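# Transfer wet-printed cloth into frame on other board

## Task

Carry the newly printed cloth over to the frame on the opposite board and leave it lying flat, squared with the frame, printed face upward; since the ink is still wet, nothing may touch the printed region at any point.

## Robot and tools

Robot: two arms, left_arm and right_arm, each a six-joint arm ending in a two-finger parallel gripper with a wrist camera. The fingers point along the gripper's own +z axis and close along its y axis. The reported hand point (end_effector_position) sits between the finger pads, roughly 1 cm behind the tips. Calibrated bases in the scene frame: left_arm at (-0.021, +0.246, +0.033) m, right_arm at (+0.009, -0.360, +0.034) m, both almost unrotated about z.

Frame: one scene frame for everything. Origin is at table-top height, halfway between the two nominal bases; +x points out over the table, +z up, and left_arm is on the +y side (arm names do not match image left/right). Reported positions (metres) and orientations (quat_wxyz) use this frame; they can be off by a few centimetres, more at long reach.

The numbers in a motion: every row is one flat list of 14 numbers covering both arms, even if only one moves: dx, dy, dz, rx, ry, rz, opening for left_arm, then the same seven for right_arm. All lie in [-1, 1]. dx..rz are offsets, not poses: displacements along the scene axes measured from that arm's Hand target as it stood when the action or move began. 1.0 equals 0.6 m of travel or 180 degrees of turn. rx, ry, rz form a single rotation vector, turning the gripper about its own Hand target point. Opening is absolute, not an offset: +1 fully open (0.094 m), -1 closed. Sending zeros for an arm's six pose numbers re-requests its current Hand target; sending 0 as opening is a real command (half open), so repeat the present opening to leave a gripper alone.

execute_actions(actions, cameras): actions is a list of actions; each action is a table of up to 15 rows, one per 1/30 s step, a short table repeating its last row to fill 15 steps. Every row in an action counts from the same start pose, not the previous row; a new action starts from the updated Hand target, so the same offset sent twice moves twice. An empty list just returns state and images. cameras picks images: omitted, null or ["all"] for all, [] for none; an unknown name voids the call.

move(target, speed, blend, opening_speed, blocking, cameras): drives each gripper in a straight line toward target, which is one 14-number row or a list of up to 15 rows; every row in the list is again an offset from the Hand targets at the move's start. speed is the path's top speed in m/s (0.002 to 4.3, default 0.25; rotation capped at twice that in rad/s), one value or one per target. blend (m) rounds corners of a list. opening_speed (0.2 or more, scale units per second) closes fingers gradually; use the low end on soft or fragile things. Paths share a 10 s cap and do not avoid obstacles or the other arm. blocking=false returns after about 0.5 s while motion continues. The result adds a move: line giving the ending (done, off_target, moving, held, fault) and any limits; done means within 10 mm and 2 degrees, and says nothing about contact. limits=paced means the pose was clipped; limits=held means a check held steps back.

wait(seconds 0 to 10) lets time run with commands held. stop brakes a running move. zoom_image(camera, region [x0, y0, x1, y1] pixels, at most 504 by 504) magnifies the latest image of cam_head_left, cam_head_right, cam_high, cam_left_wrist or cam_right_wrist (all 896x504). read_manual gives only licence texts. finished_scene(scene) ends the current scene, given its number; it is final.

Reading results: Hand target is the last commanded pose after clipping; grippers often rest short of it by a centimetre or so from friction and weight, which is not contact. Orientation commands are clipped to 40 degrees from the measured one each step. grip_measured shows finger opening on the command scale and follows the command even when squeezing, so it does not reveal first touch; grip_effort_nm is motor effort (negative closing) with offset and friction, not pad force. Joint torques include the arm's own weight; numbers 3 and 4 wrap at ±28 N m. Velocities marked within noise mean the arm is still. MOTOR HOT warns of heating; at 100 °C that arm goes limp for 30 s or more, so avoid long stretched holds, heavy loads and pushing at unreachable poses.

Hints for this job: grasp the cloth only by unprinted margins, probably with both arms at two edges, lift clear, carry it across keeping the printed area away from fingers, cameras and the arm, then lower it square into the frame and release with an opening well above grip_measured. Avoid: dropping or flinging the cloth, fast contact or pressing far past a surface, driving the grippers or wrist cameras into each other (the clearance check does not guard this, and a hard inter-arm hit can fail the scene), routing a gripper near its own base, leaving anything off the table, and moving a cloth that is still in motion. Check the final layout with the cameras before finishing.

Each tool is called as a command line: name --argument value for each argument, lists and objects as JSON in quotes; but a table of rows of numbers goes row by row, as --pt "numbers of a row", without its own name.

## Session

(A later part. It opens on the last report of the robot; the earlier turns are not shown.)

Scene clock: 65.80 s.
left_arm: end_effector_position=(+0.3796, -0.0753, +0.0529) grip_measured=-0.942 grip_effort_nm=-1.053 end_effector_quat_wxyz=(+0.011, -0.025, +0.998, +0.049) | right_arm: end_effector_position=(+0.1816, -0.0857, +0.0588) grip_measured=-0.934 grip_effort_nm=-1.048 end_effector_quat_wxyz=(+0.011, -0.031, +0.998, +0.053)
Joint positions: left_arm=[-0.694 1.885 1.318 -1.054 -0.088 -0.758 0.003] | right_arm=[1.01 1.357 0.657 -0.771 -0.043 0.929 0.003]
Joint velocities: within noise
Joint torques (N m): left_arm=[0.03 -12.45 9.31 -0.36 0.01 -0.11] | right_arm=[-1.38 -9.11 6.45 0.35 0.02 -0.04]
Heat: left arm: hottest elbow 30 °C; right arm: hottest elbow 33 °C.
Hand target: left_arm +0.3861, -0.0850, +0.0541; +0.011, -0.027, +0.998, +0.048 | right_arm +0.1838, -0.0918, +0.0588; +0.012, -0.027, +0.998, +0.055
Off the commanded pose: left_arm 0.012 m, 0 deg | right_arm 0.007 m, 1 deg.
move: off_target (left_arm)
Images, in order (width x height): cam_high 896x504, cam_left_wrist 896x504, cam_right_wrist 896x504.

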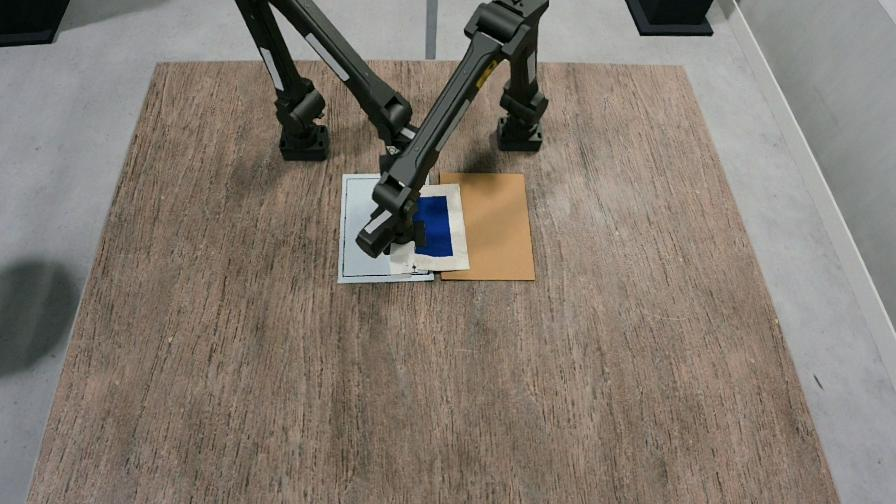

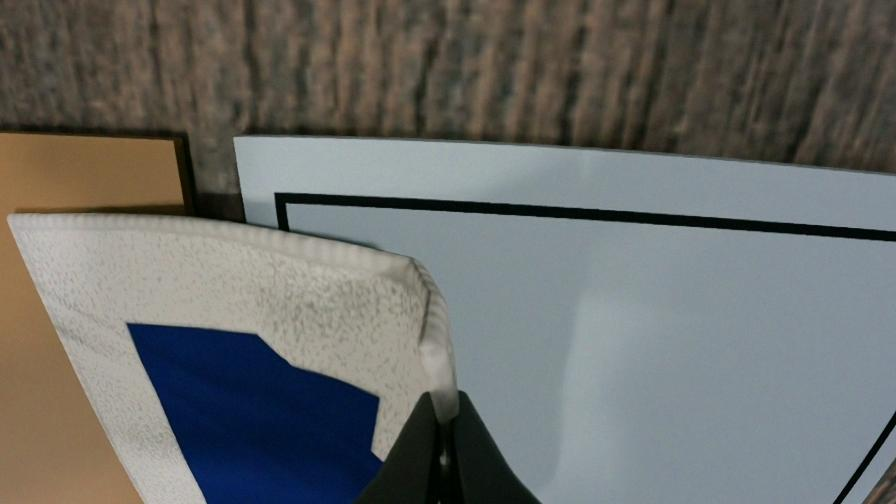

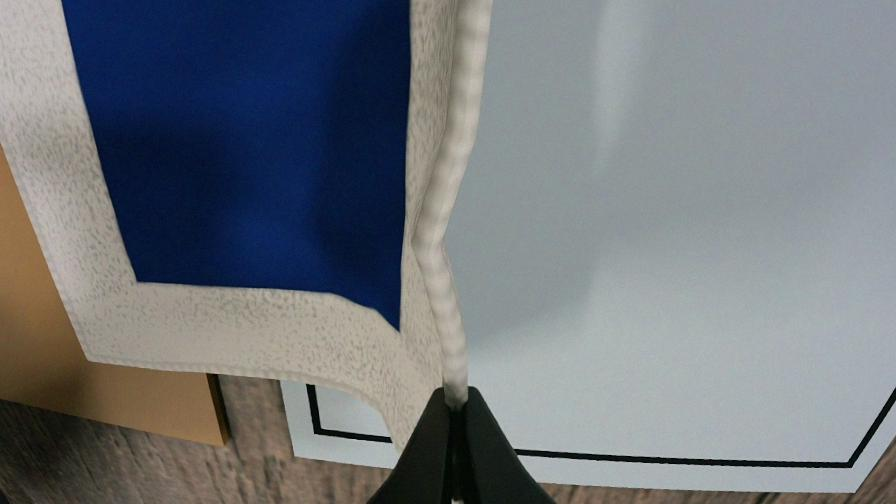

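move --pt "0 -0.185 -0.015 0 0 0 -1 0 -0.1787 -0.02 0 0 0 -1" --speed 0.06 --cameras '["cam_left_wrist", "cam_right_wrist", "cam_high"]'

zoom_image --camera "cam_high" --region '[310, 150, 570, 300]'

Scene clock: 70.97 s.
left_arm: end_effector_position=(+0.3821, -0.1859, +0.0459) grip_measured=-0.942 grip_effort_nm=-1.048 end_effector_quat_wxyz=(+0.011, -0.025, +0.998, +0.049) | right_arm: end_effector_position=(+0.1864, -0.1917, +0.0481) grip_measured=-0.934 grip_effort_nm=-1.048 end_effector_quat_wxyz=(+0.016, -0.031, +0.998, +0.058)
Joint positions: left_arm=[-0.832 2.075 1.609 -1.165 -0.081 -0.896 0.003] | right_arm=[0.735 1.149 0.449 -0.775 -0.07 0.654 0.003]
Joint velocities: within noise
Joint torques (N m): left_arm=[-0.26 -15.21 9.84 -0.32 0.03 -0.11] | right_arm=[-1.14 -5.6 6.35 0.03 -0.04 0.07]
Heat: left arm: hottest elbow 30 °C; right arm: hottest elbow 33 °C.
Hand target: left_arm +0.3860, -0.1962, +0.0454; +0.012, -0.027, +0.998, +0.048 | right_arm +0.1839, -0.1991, +0.0469; +0.012, -0.026, +0.998, +0.055
Off the commanded pose: left_arm 0.011 m, 0 deg | right_arm 0.008 m, 1 deg.
move: off_target (left_arm)
Images, in order (width x height): cam_high 896x504, cam_left_wrist 896x504, cam_right_wrist 896x504.

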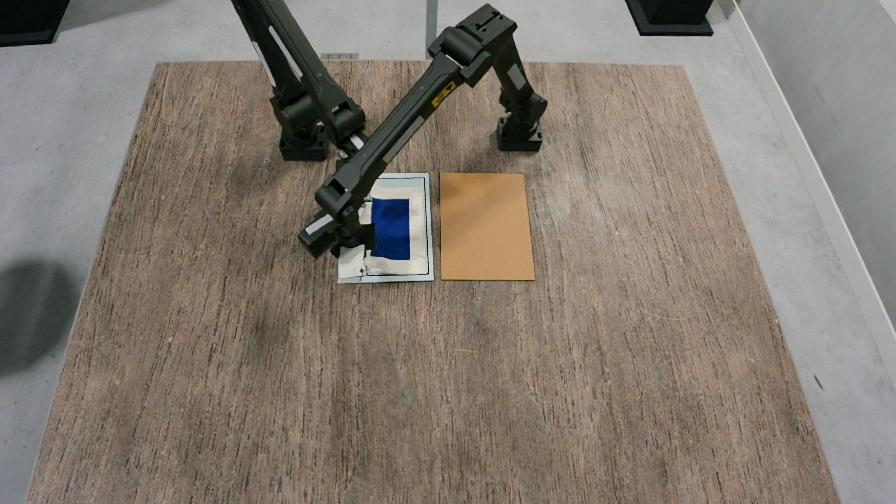

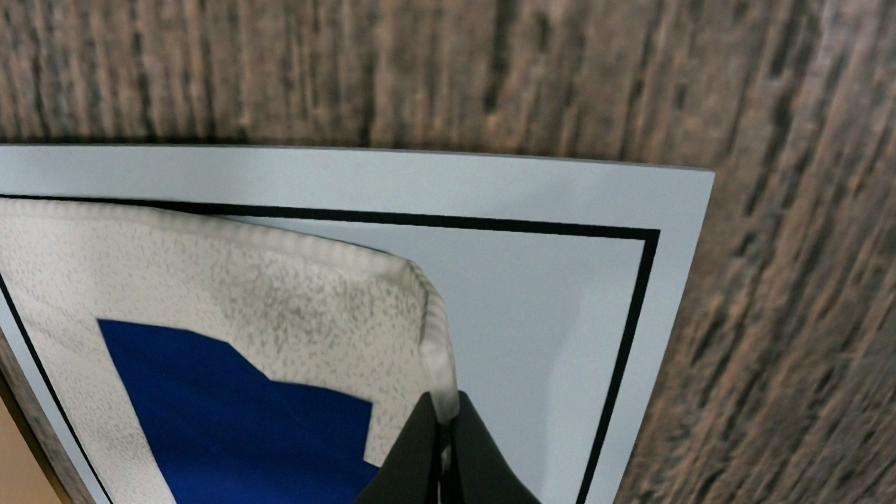

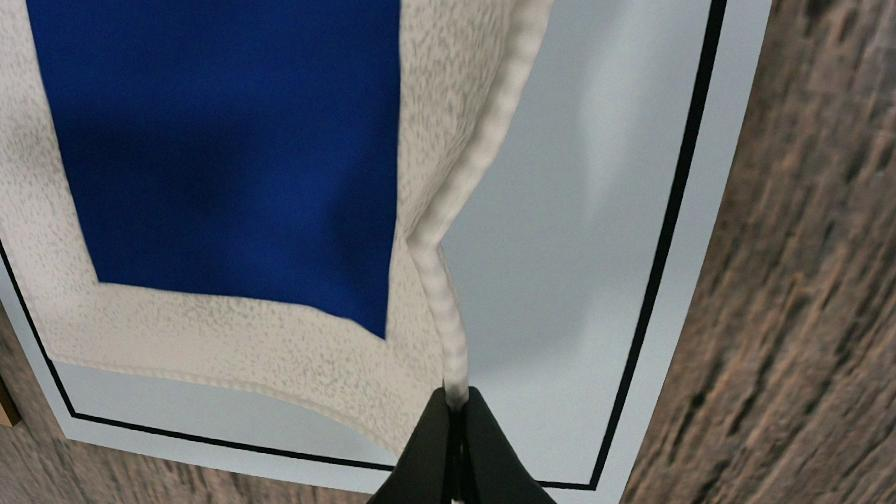

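Scaled by 1.938 from the camera's 896x504 image, which has a finer 1280x720 frame.

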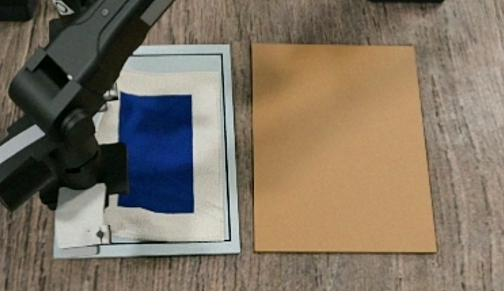

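zoom_image --camera "cam_high" --region '[330, 165, 445, 290]'

zoom_image --camera "cam_left_wrist" --region '[0, 100, 450, 504]'

Scaled by 4.032 from the camera's 896x504 image, which has a finer 1280x720 frame.

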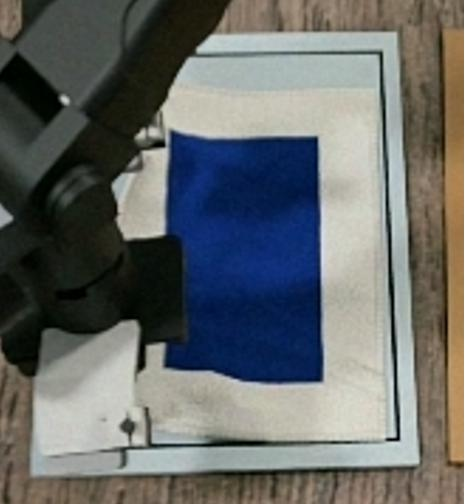

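Scaled by 1.120 from the camera's 896x504 image, which has a finer 1280x720 frame.

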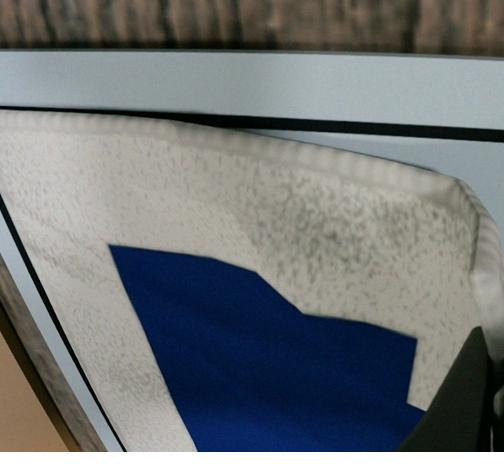

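move --pt "-0.035 -0.0085 -0.0257 0 0 0 -1 -0.0233 -0.014 -0.0215 0 0 0 -1" --speed 0.04 --cameras '["cam_left_wrist", "cam_right_wrist"]'

zoom_image --camera "cam_right_wrist" --region '[0, 200, 504, 504]'

Scene clock: 74.50 s.
left_arm: end_effector_position=(+0.3672, -0.1984, +0.0417) grip_measured=-0.942 grip_effort_nm=-1.048 end_effector_quat_wxyz=(+0.014, -0.025, +0.999, +0.046) | right_arm: end_effector_position=(+0.1703, -0.2057, +0.0350) grip_measured=-0.934 grip_effort_nm=-1.043 end_effector_quat_wxyz=(+0.008, -0.031, +0.998, +0.051)
Joint positions: left_arm=[-0.864 2.075 1.597 -1.148 -0.079 -0.928 0.003] | right_arm=[0.735 1.13 0.393 -0.758 -0.07 0.654 0.003]
Joint velocities: within noise
Joint torques (N m): left_arm=[0.79 -14.39 6.65 0.75 -0.03 -0.09] | right_arm=[-0.56 -5.13 6.05 0.72 0 0.09]
Heat: left arm: hottest elbow 30 °C; right arm: hottest elbow 33 °C.
Hand target: left_arm +0.3649, -0.2012, +0.0299; +0.011, -0.027, +0.998, +0.048 | right_arm +0.1698, -0.2076, +0.0339; +0.012, -0.026, +0.998, +0.055
Off the commanded pose: left_arm 0.012 m, 0 deg | right_arm 0.002 m, 1 deg.
move: off_target (left_arm)
Images, in order (width x height): cam_left_wrist 896x504, cam_right_wrist 896x504.

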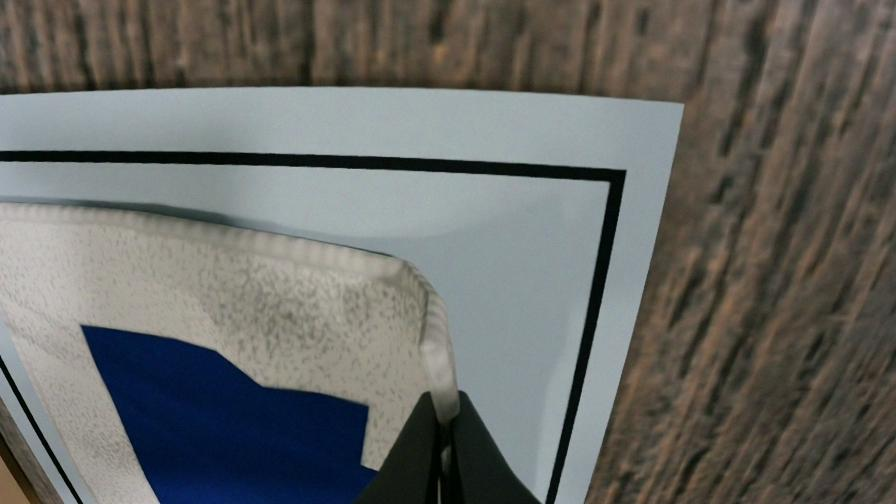

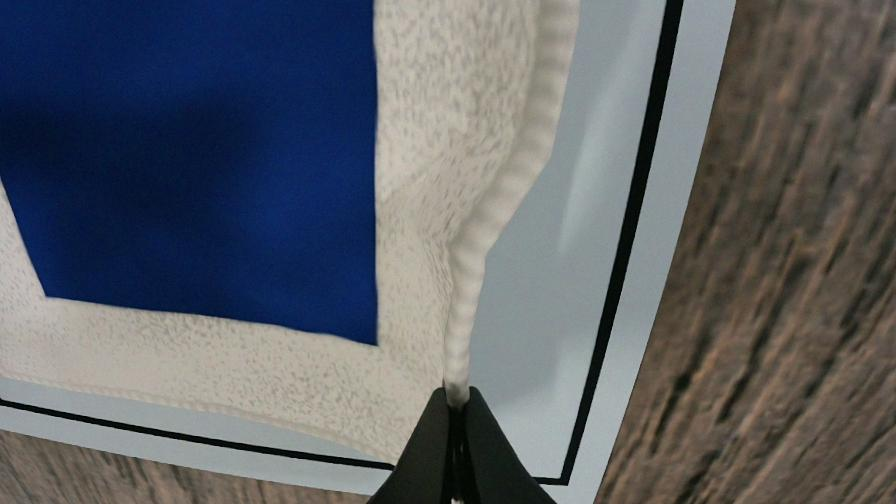

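Scaled by 1.000.

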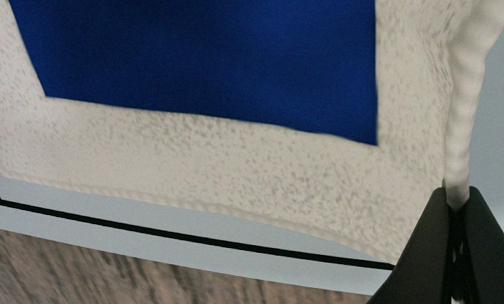

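wait --seconds 0.1 --cameras '["cam_high"]'

zoom_image --camera "cam_high" --region '[330, 165, 445, 290]'

Scene clock: 74.87 s.
left_arm: end_effector_position=(+0.3672, -0.1985, +0.0417) grip_measured=-0.942 grip_effort_nm=-1.053 end_effector_quat_wxyz=(+0.014, -0.025, +0.999, +0.046) | right_arm: end_effector_position=(+0.1703, -0.2057, +0.0350) grip_measured=-0.934 grip_effort_nm=-1.048 end_effector_quat_wxyz=(+0.008, -0.031, +0.998, +0.051)
Joint positions: left_arm=[-0.864 2.075 1.597 -1.148 -0.079 -0.928 0.003] | right_arm=[0.735 1.13 0.393 -0.758 -0.07 0.654 0.003]
Joint velocities: within noise
Joint torques (N m): left_arm=[0.62 -15.21 6.71 0.91 -0.01 -0.06] | right_arm=[-1.14 -5.25 6.05 0.57 -0.01 0.11]
Heat: left arm: hottest elbow 30 °C; right arm: hottest elbow 33 °C.
Hand target: left_arm +0.3650, -0.2012, +0.0299; +0.012, -0.027, +0.998, +0.048 | right_arm +0.1698, -0.2076, +0.0339; +0.012, -0.026, +0.998, +0.055
Tool commands: left_gripper/opening=-1.0 right_gripper/opening=-1.0
Off the commanded pose: left_arm 0.012 m, 0 deg | right_arm 0.002 m, 1 deg.
wait: 0.10 s; at rest from the start
Images, in order (width x height): cam_high 896x504.

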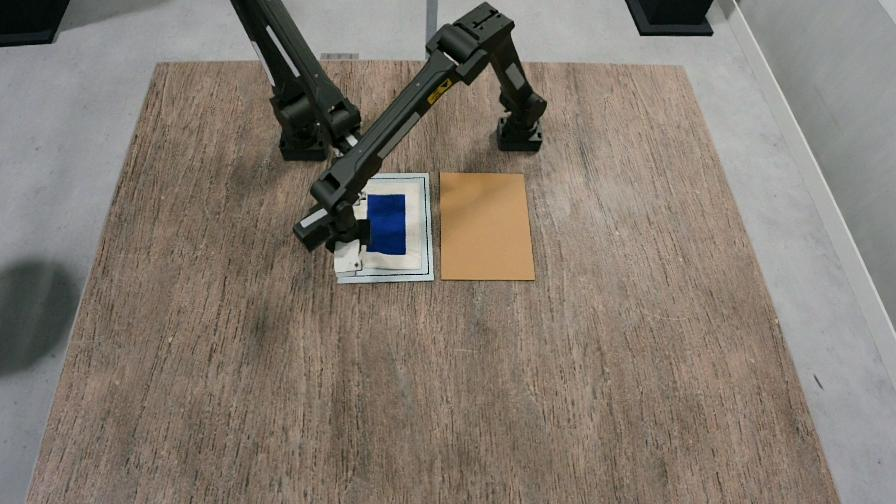

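Scaled by 4.032 from the camera's 896x504 image, which has a finer 1280x720 frame.

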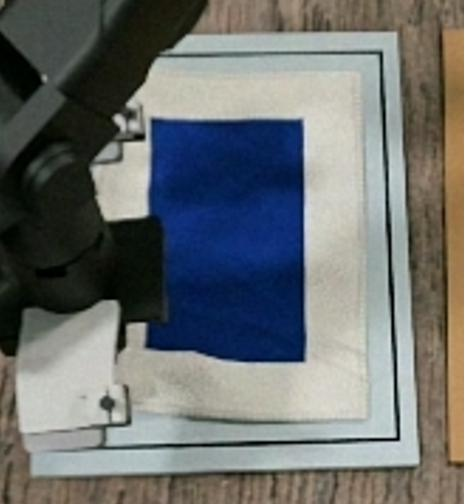

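move --pt "0 -0.0115 -0.0365 0 0 0 -1 0 -0.0068 -0.02 0 0 0 -1" --speed 0.03 --cameras '["cam_left_wrist", "cam_right_wrist", "cam_high"]'

zoom_image --camera "cam_high" --region '[330, 165, 445, 290]'

Scene clock: 78.60 s.
left_arm: end_effector_position=(+0.3675, -0.2026, +0.0202) grip_measured=-0.942 grip_effort_nm=-1.053 end_effector_quat_wxyz=(+0.013, -0.027, +0.998, +0.047) | right_arm: end_effector_position=(+0.1709, -0.2060, +0.0281) grip_measured=-0.934 grip_effort_nm=-1.043 end_effector_quat_wxyz=(+0.017, -0.031, +0.998, +0.058)
Joint positions: left_arm=[-0.868 2.112 1.597 -1.114 -0.079 -0.935 0.003] | right_arm=[0.732 1.136 0.37 -0.706 -0.07 0.651 0.003]
Joint velocities: within noise
Joint torques (N m): left_arm=[-0.21 -14.97 7.04 0.95 0.01 -0.08] | right_arm=[-1.61 -2.73 5.97 0.58 -0.05 0]
Heat: left arm: hottest elbow 30 °C; right arm: hottest elbow 33 °C.
Hand target: left_arm +0.3650, -0.2081, +0.0079; +0.012, -0.027, +0.998, +0.048 | right_arm +0.1698, -0.2116, +0.0219; +0.012, -0.027, +0.998, +0.055
Off the commanded pose: left_arm 0.014 m, 0 deg | right_arm 0.009 m, 1 deg.
move: off_target (left_arm)
Images, in order (width x height): cam_high 896x504, cam_left_wrist 896x504, cam_right_wrist 896x504.

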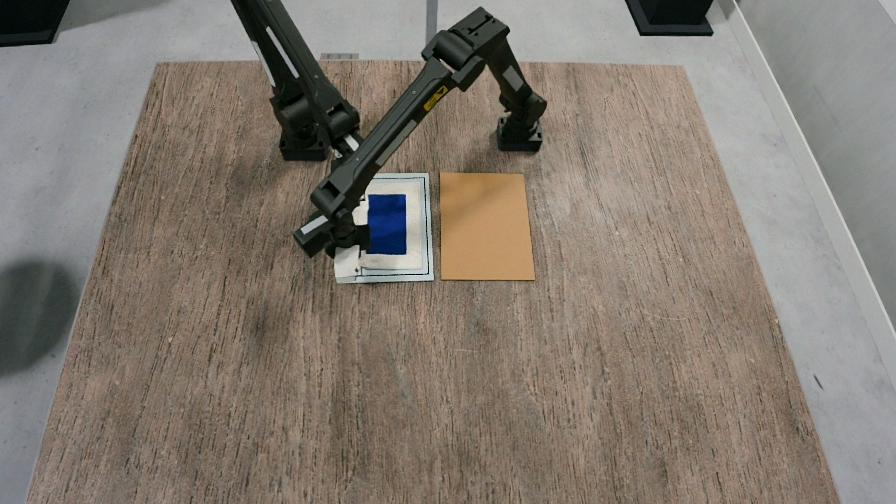

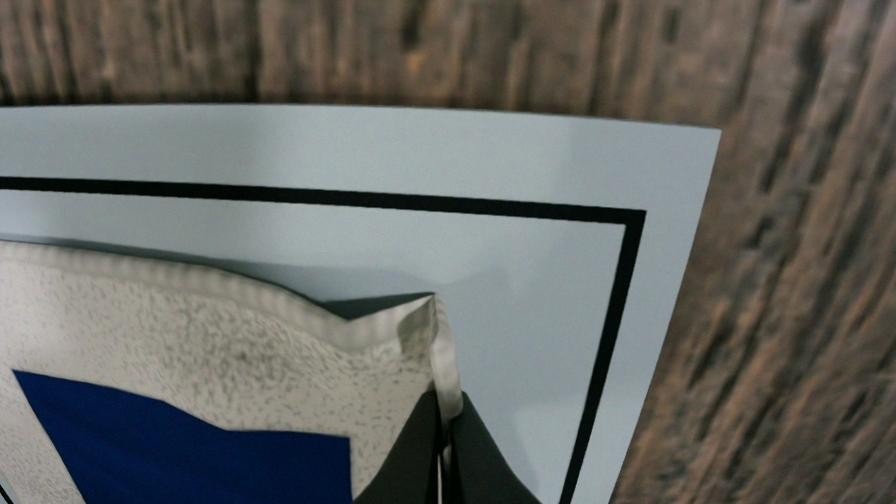

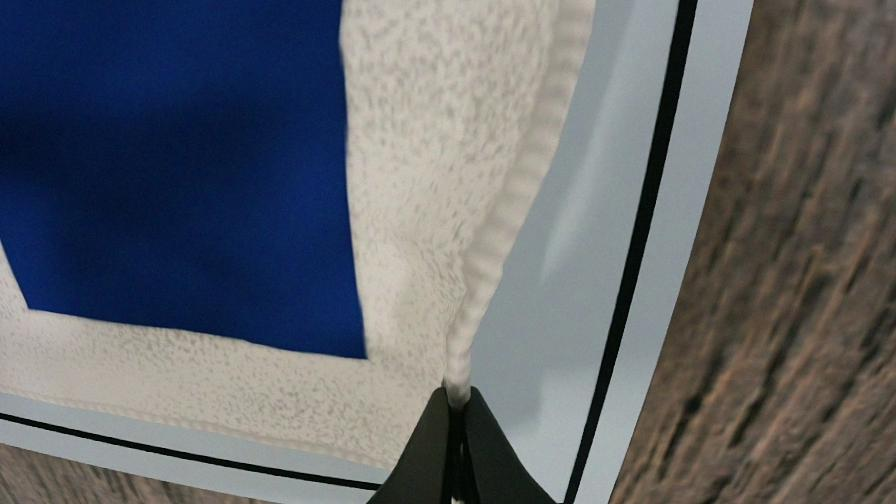

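Scaled by 4.032 from the camera's 896x504 image, which has a finer 1280x720 frame.

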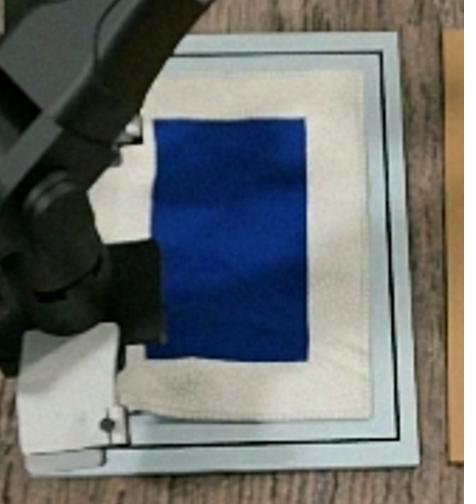

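move --pt "0 -0.0133 -0.004 0 0 0 -1 0 -0.0085 -0.006 0 0 0 -1" --speed 0.03 --cameras '["cam_left_wrist", "cam_right_wrist", "cam_high"]'

zoom_image --camera "cam_high" --region '[330, 165, 445, 290]'

Scene clock: 80.83 s.
left_arm: end_effector_position=(+0.3663, -0.2033, +0.0193) grip_measured=-0.942 grip_effort_nm=-1.053 end_effector_quat_wxyz=(+0.013, -0.030, +0.998, +0.048) | right_arm: end_effector_position=(+0.1711, -0.2110, +0.0244) grip_measured=-0.934 grip_effort_nm=-1.048 end_effector_quat_wxyz=(+0.017, -0.031, +0.998, +0.058)
Joint positions: left_arm=[-0.871 2.114 1.597 -1.114 -0.079 -0.943 0.003] | right_arm=[0.713 1.138 0.358 -0.693 -0.072 0.632 0.003]
Joint velocities: within noise
Joint torques (N m): left_arm=[-0.26 -13.33 8.62 0.5 0.02 -0.09] | right_arm=[-1.38 -2.78 5.86 0.62 -0.06 0.01]
Heat: left arm: hottest elbow 30 °C; right arm: hottest elbow 33 °C.
Hand target: left_arm +0.3650, -0.2160, +0.0054; +0.011, -0.027, +0.998, +0.048 | right_arm +0.1697, -0.2168, +0.0183; +0.012, -0.026, +0.998, +0.055
Off the commanded pose: left_arm 0.019 m, 0 deg | right_arm 0.008 m, 1 deg.
move: off_target (left_arm)
Images, in order (width x height): cam_high 896x504, cam_left_wrist 896x504, cam_right_wrist 896x504.

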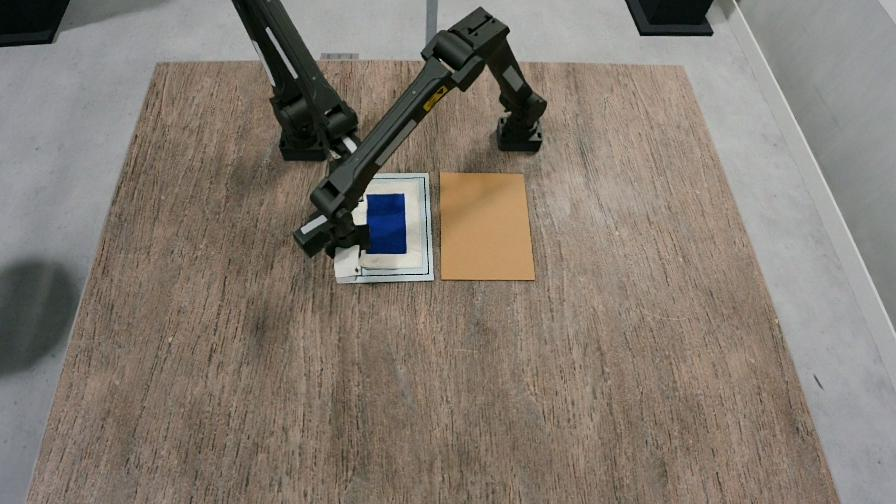

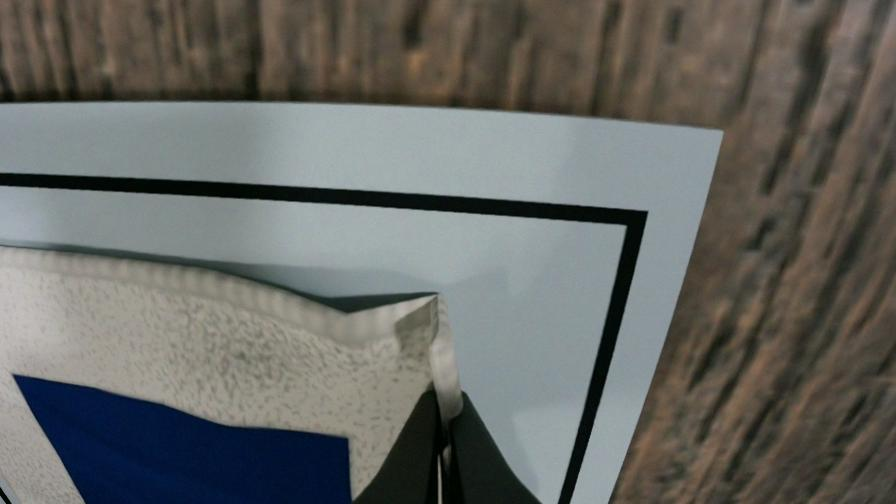

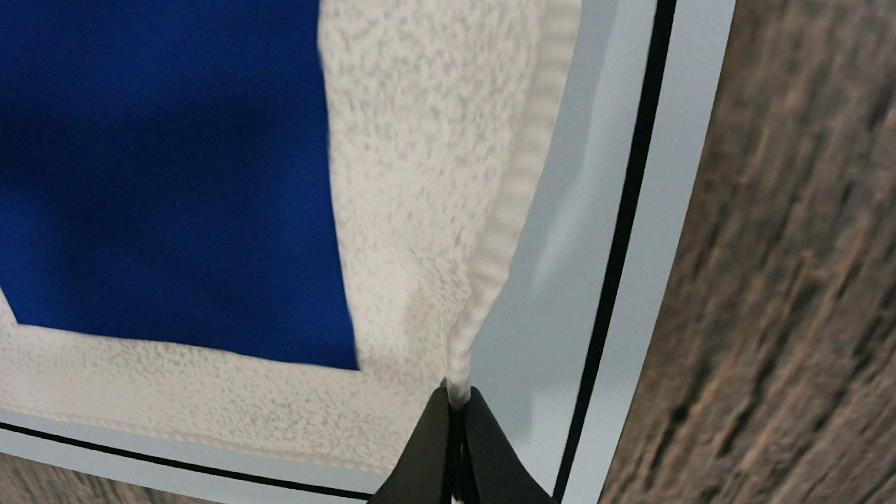

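Scaled by 4.032 from the camera's 896x504 image, which has a finer 1280x720 frame.

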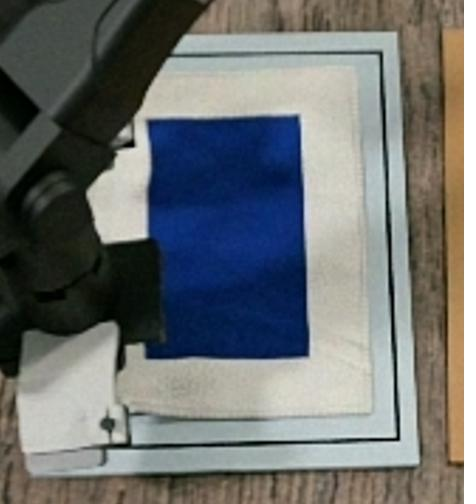

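move --pt "0 0.0133 0 0 0 0 -0.74 0 0.005 0 0 0 0 -0.74" --speed 0.03 --opening_speed 0.2 --cameras '["cam_left_wrist", "cam_right_wrist"]'

zoom_image --camera "cam_left_wrist" --region '[250, 200, 600, 504]'

Scene clock: 83.33 s.
left_arm: end_effector_position=(+0.3677, -0.2050, +0.0192) grip_measured=-0.743 grip_effort_nm=0.076 end_effector_quat_wxyz=(+0.016, -0.030, +0.998, +0.044) | right_arm: end_effector_position=(+0.1711, -0.2110, +0.0231) grip_measured=-0.742 grip_effort_nm=0.066 end_effector_quat_wxyz=(+0.015, -0.032, +0.998, +0.057)
Joint positions: left_arm=[-0.871 2.114 1.597 -1.105 -0.079 -0.944 0.012] | right_arm=[0.713 1.145 0.358 -0.689 -0.072 0.631 0.012]
Joint velocities: within noise
Joint torques (N m): left_arm=[0.32 -14.56 6.87 0.69 0 0.06] | right_arm=[-0.5 -2.9 6.13 0.66 0 0.09]
Heat: left arm: hottest elbow 30 °C; right arm: hottest elbow 33 °C.
Hand target: left_arm +0.3650, -0.2080, +0.0054; +0.011, -0.027, +0.998, +0.048 | right_arm +0.1698, -0.2137, +0.0184; +0.012, -0.026, +0.998, +0.055
Off the commanded pose: left_arm 0.014 m, 1 deg | right_arm 0.006 m, 1 deg.
move: off_target (left_arm)
Images, in order (width x height): cam_left_wrist 896x504, cam_right_wrist 896x504.

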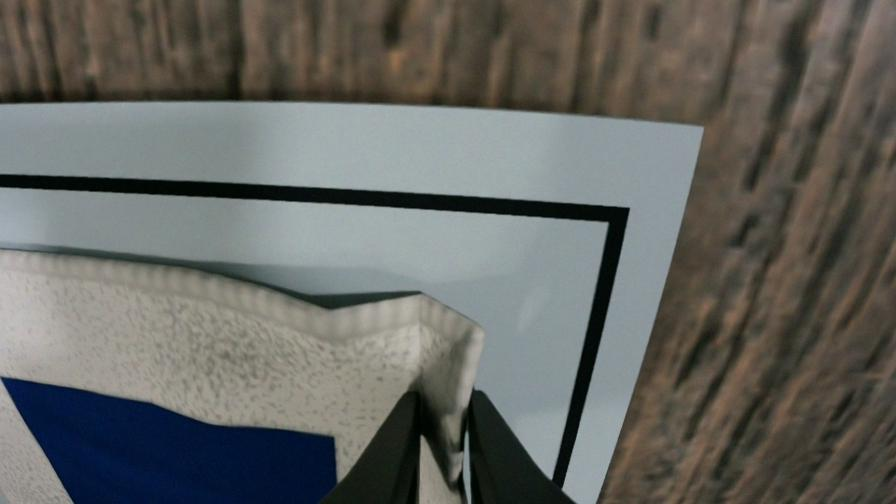

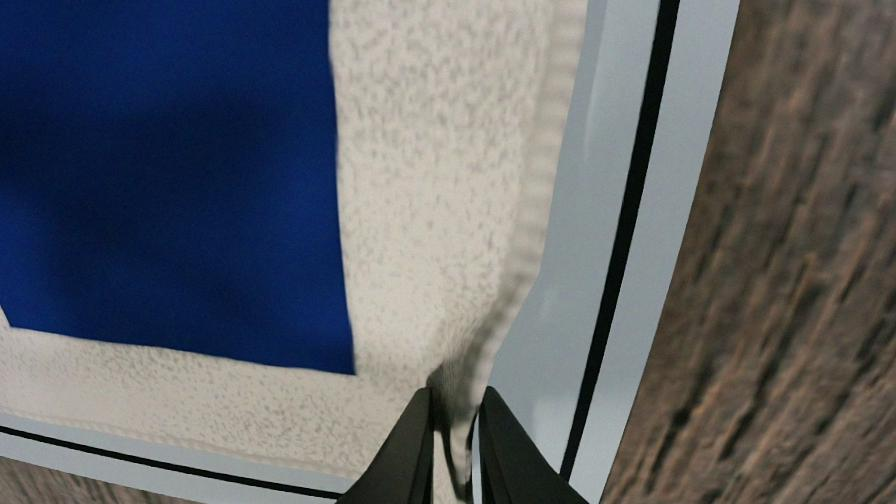

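Scaled by 1.440 from the camera's 896x504 image, which has a finer 1280x720 frame.

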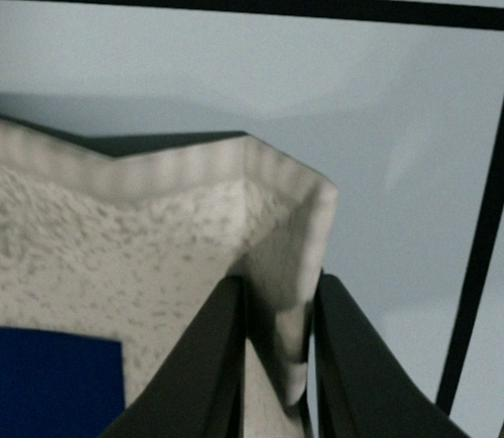

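move --pt "0.006 -0.0142 0.012 0 0 0 -0.74 0.003 -0.0155 0.008 0 0 0 -0.74" --pt "0.015 -0.03 0.11 0 0 0 -0.74 0.01 -0.027 0.1 0 0 0 -0.74" --speed 0.035 --cameras '["cam_left_wrist", "cam_right_wrist", "cam_high"]'

zoom_image --camera "cam_high" --region '[330, 165, 445, 290]'

Scene clock: 86.93 s.
left_arm: end_effector_position=(+0.3700, -0.2121, +0.0532) grip_measured=-0.742 grip_effort_nm=0.071 end_effector_quat_wxyz=(+0.001, -0.027, +0.998, +0.062) | right_arm: end_effector_position=(+0.1564, -0.2396, +0.0592) grip_measured=-0.741 grip_effort_nm=0.061 end_effector_quat_wxyz=(-0.009, -0.030, +0.999, +0.040)
Joint positions: left_arm=[-0.875 2.117 1.701 -1.251 -0.078 -0.944 0.012] | right_arm=[0.642 0.974 0.386 -0.953 -0.077 0.56 0.012]
Joint velocities: within noise
Joint torques (N m): left_arm=[-0.67 -16.97 9.8 -0.29 -0.03 -0.06] | right_arm=[-1.61 -4.13 11.95 -0.12 -0.08 -0.01]
Heat: left arm: hottest elbow 30 °C; right arm: hottest elbow 33 °C.
Hand target: left_arm +0.3740, -0.2261, +0.0716; +0.012, -0.027, +0.998, +0.048 | right_arm +0.1758, -0.2299, +0.0784; +0.012, -0.026, +0.998, +0.055
Off the commanded pose: left_arm 0.023 m, 2 deg | right_arm 0.029 m, 3 deg.
move: off_target (left_arm, right_arm)
Images, in order (width x height): cam_high 896x504, cam_left_wrist 896x504, cam_right_wrist 896x504.

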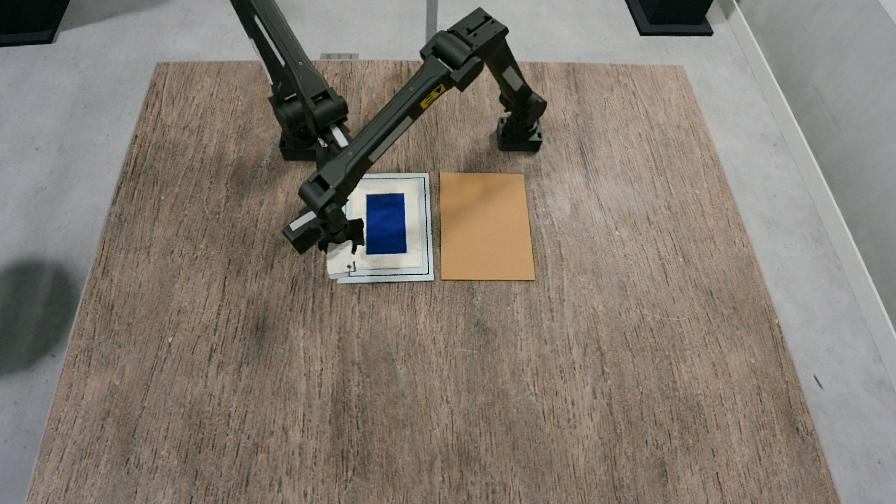

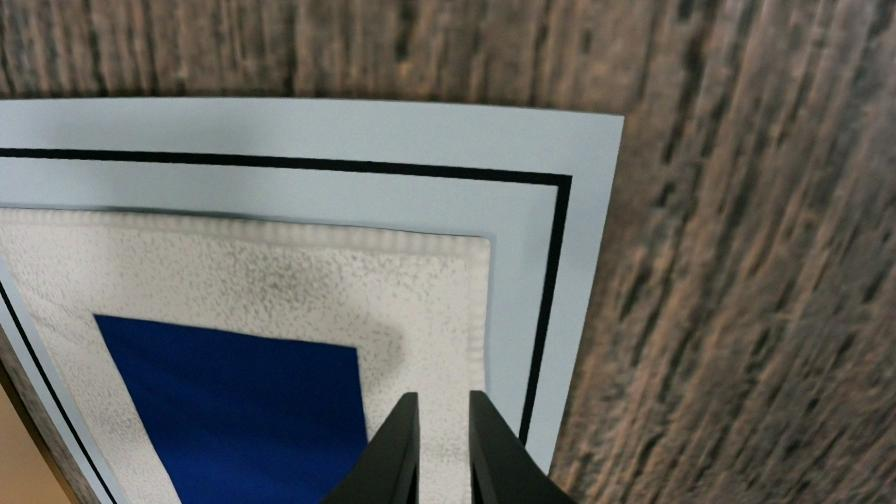

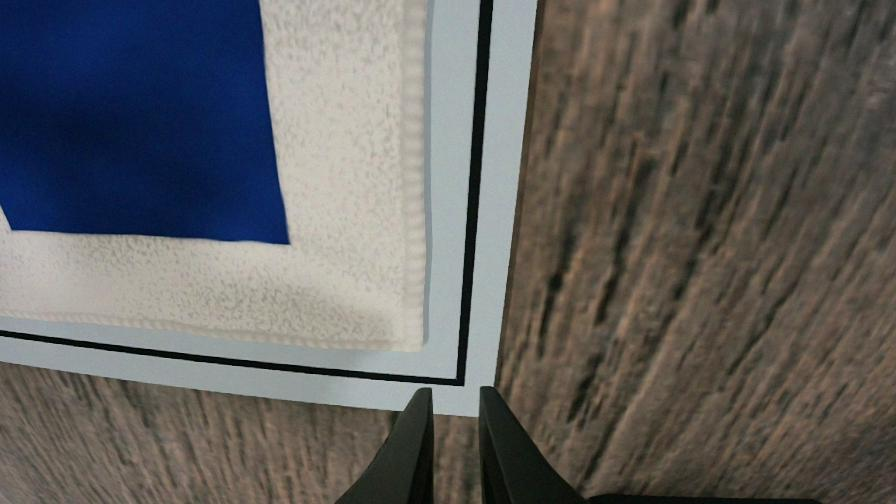

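Scaled by 4.032 from the camera's 896x504 image, which has a finer 1280x720 frame.

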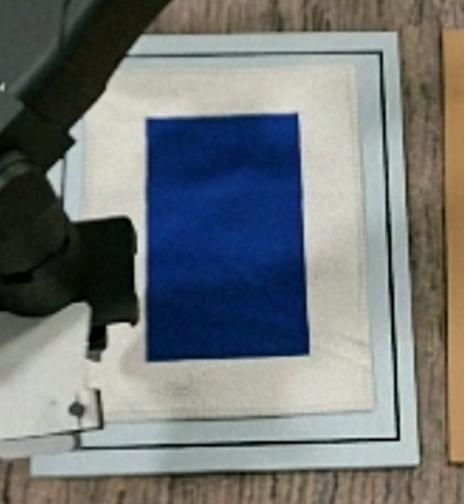

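move --pt "0 -0.03 0.13 0 0 0 -0.74 0 -0.05 0.13 0 0 0 -0.74" --speed 0.15 --cameras '["cam_left_wrist", "cam_right_wrist", "cam_high"]'

zoom_image --camera "cam_high" --region '[330, 165, 445, 290]'

Scene clock: 89.03 s.
left_arm: end_effector_position=(+0.3715, -0.2333, +0.1387) grip_measured=-0.742 grip_effort_nm=0.071 end_effector_quat_wxyz=(+0.006, -0.026, +0.998, +0.057) | right_arm: end_effector_position=(+0.1587, -0.2654, +0.1328) grip_measured=-0.741 grip_effort_nm=0.061 end_effector_quat_wxyz=(-0.014, -0.030, +0.999, +0.041)
Joint positions: left_arm=[-0.894 2.082 1.877 -1.451 -0.077 -0.96 0.012] | right_arm=[0.506 0.801 0.519 -1.277 -0.086 0.425 0.012]
Joint velocities: within noise
Joint torques (N m): left_arm=[-0.32 -16.73 10.44 -0.51 0.01 -0.1] | right_arm=[-1.26 -2.2 13.76 -0.14 -0.1 0.03]
Heat: left arm: hottest elbow 30 °C; right arm: hottest elbow 33 °C.
Hand target: left_arm +0.3740, -0.2442, +0.1496; +0.012, -0.027, +0.998, +0.048 | right_arm +0.1758, -0.2599, +0.1563; +0.012, -0.026, +0.998, +0.055
Off the commanded pose: left_arm 0.016 m, 1 deg | right_arm 0.030 m, 3 deg.
move: off_target (left_arm, right_arm)
Images, in order (width x height): cam_high 896x504, cam_left_wrist 896x504, cam_right_wrist 896x504.

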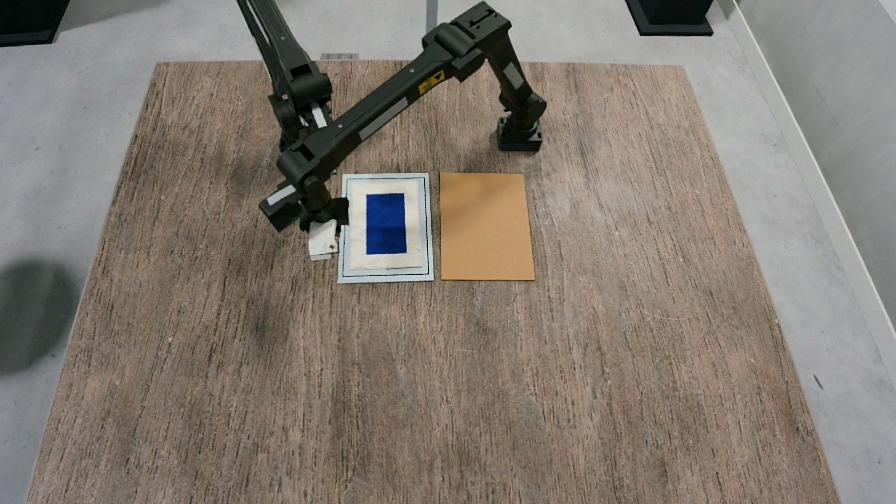

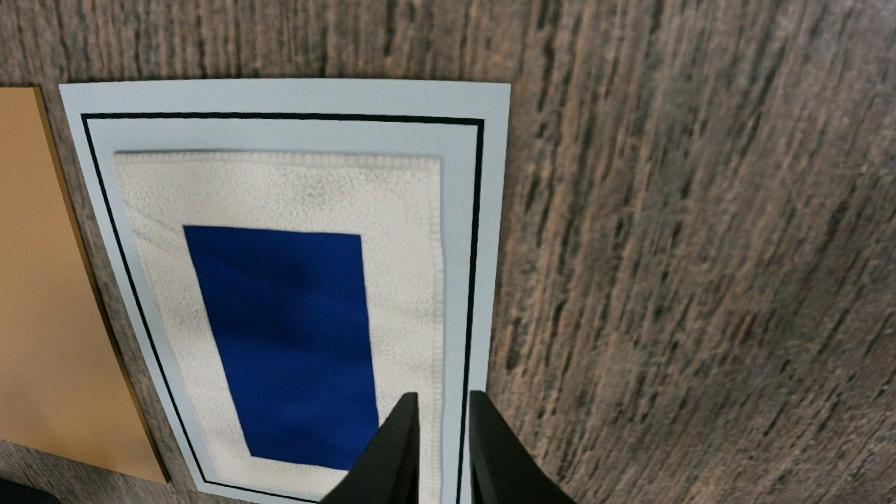

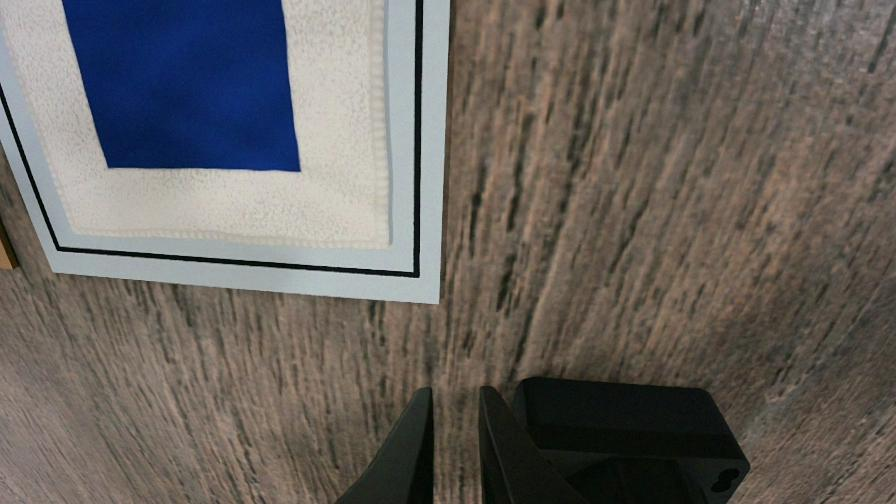

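Scaled by 4.032 from the camera's 896x504 image, which has a finer 1280x720 frame.

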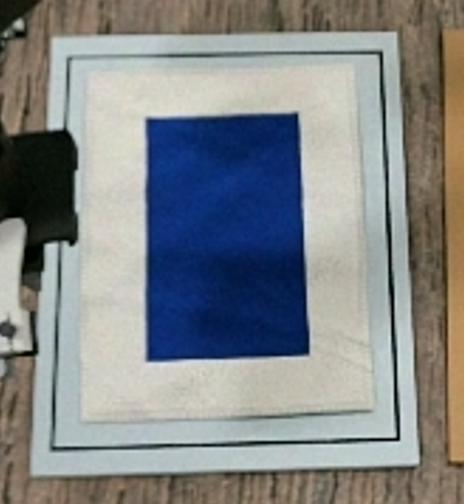

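The cloth is flat, square to the frame and inside its line on all sides.

finished_scene --scene 2

The scene is finished: the task was done.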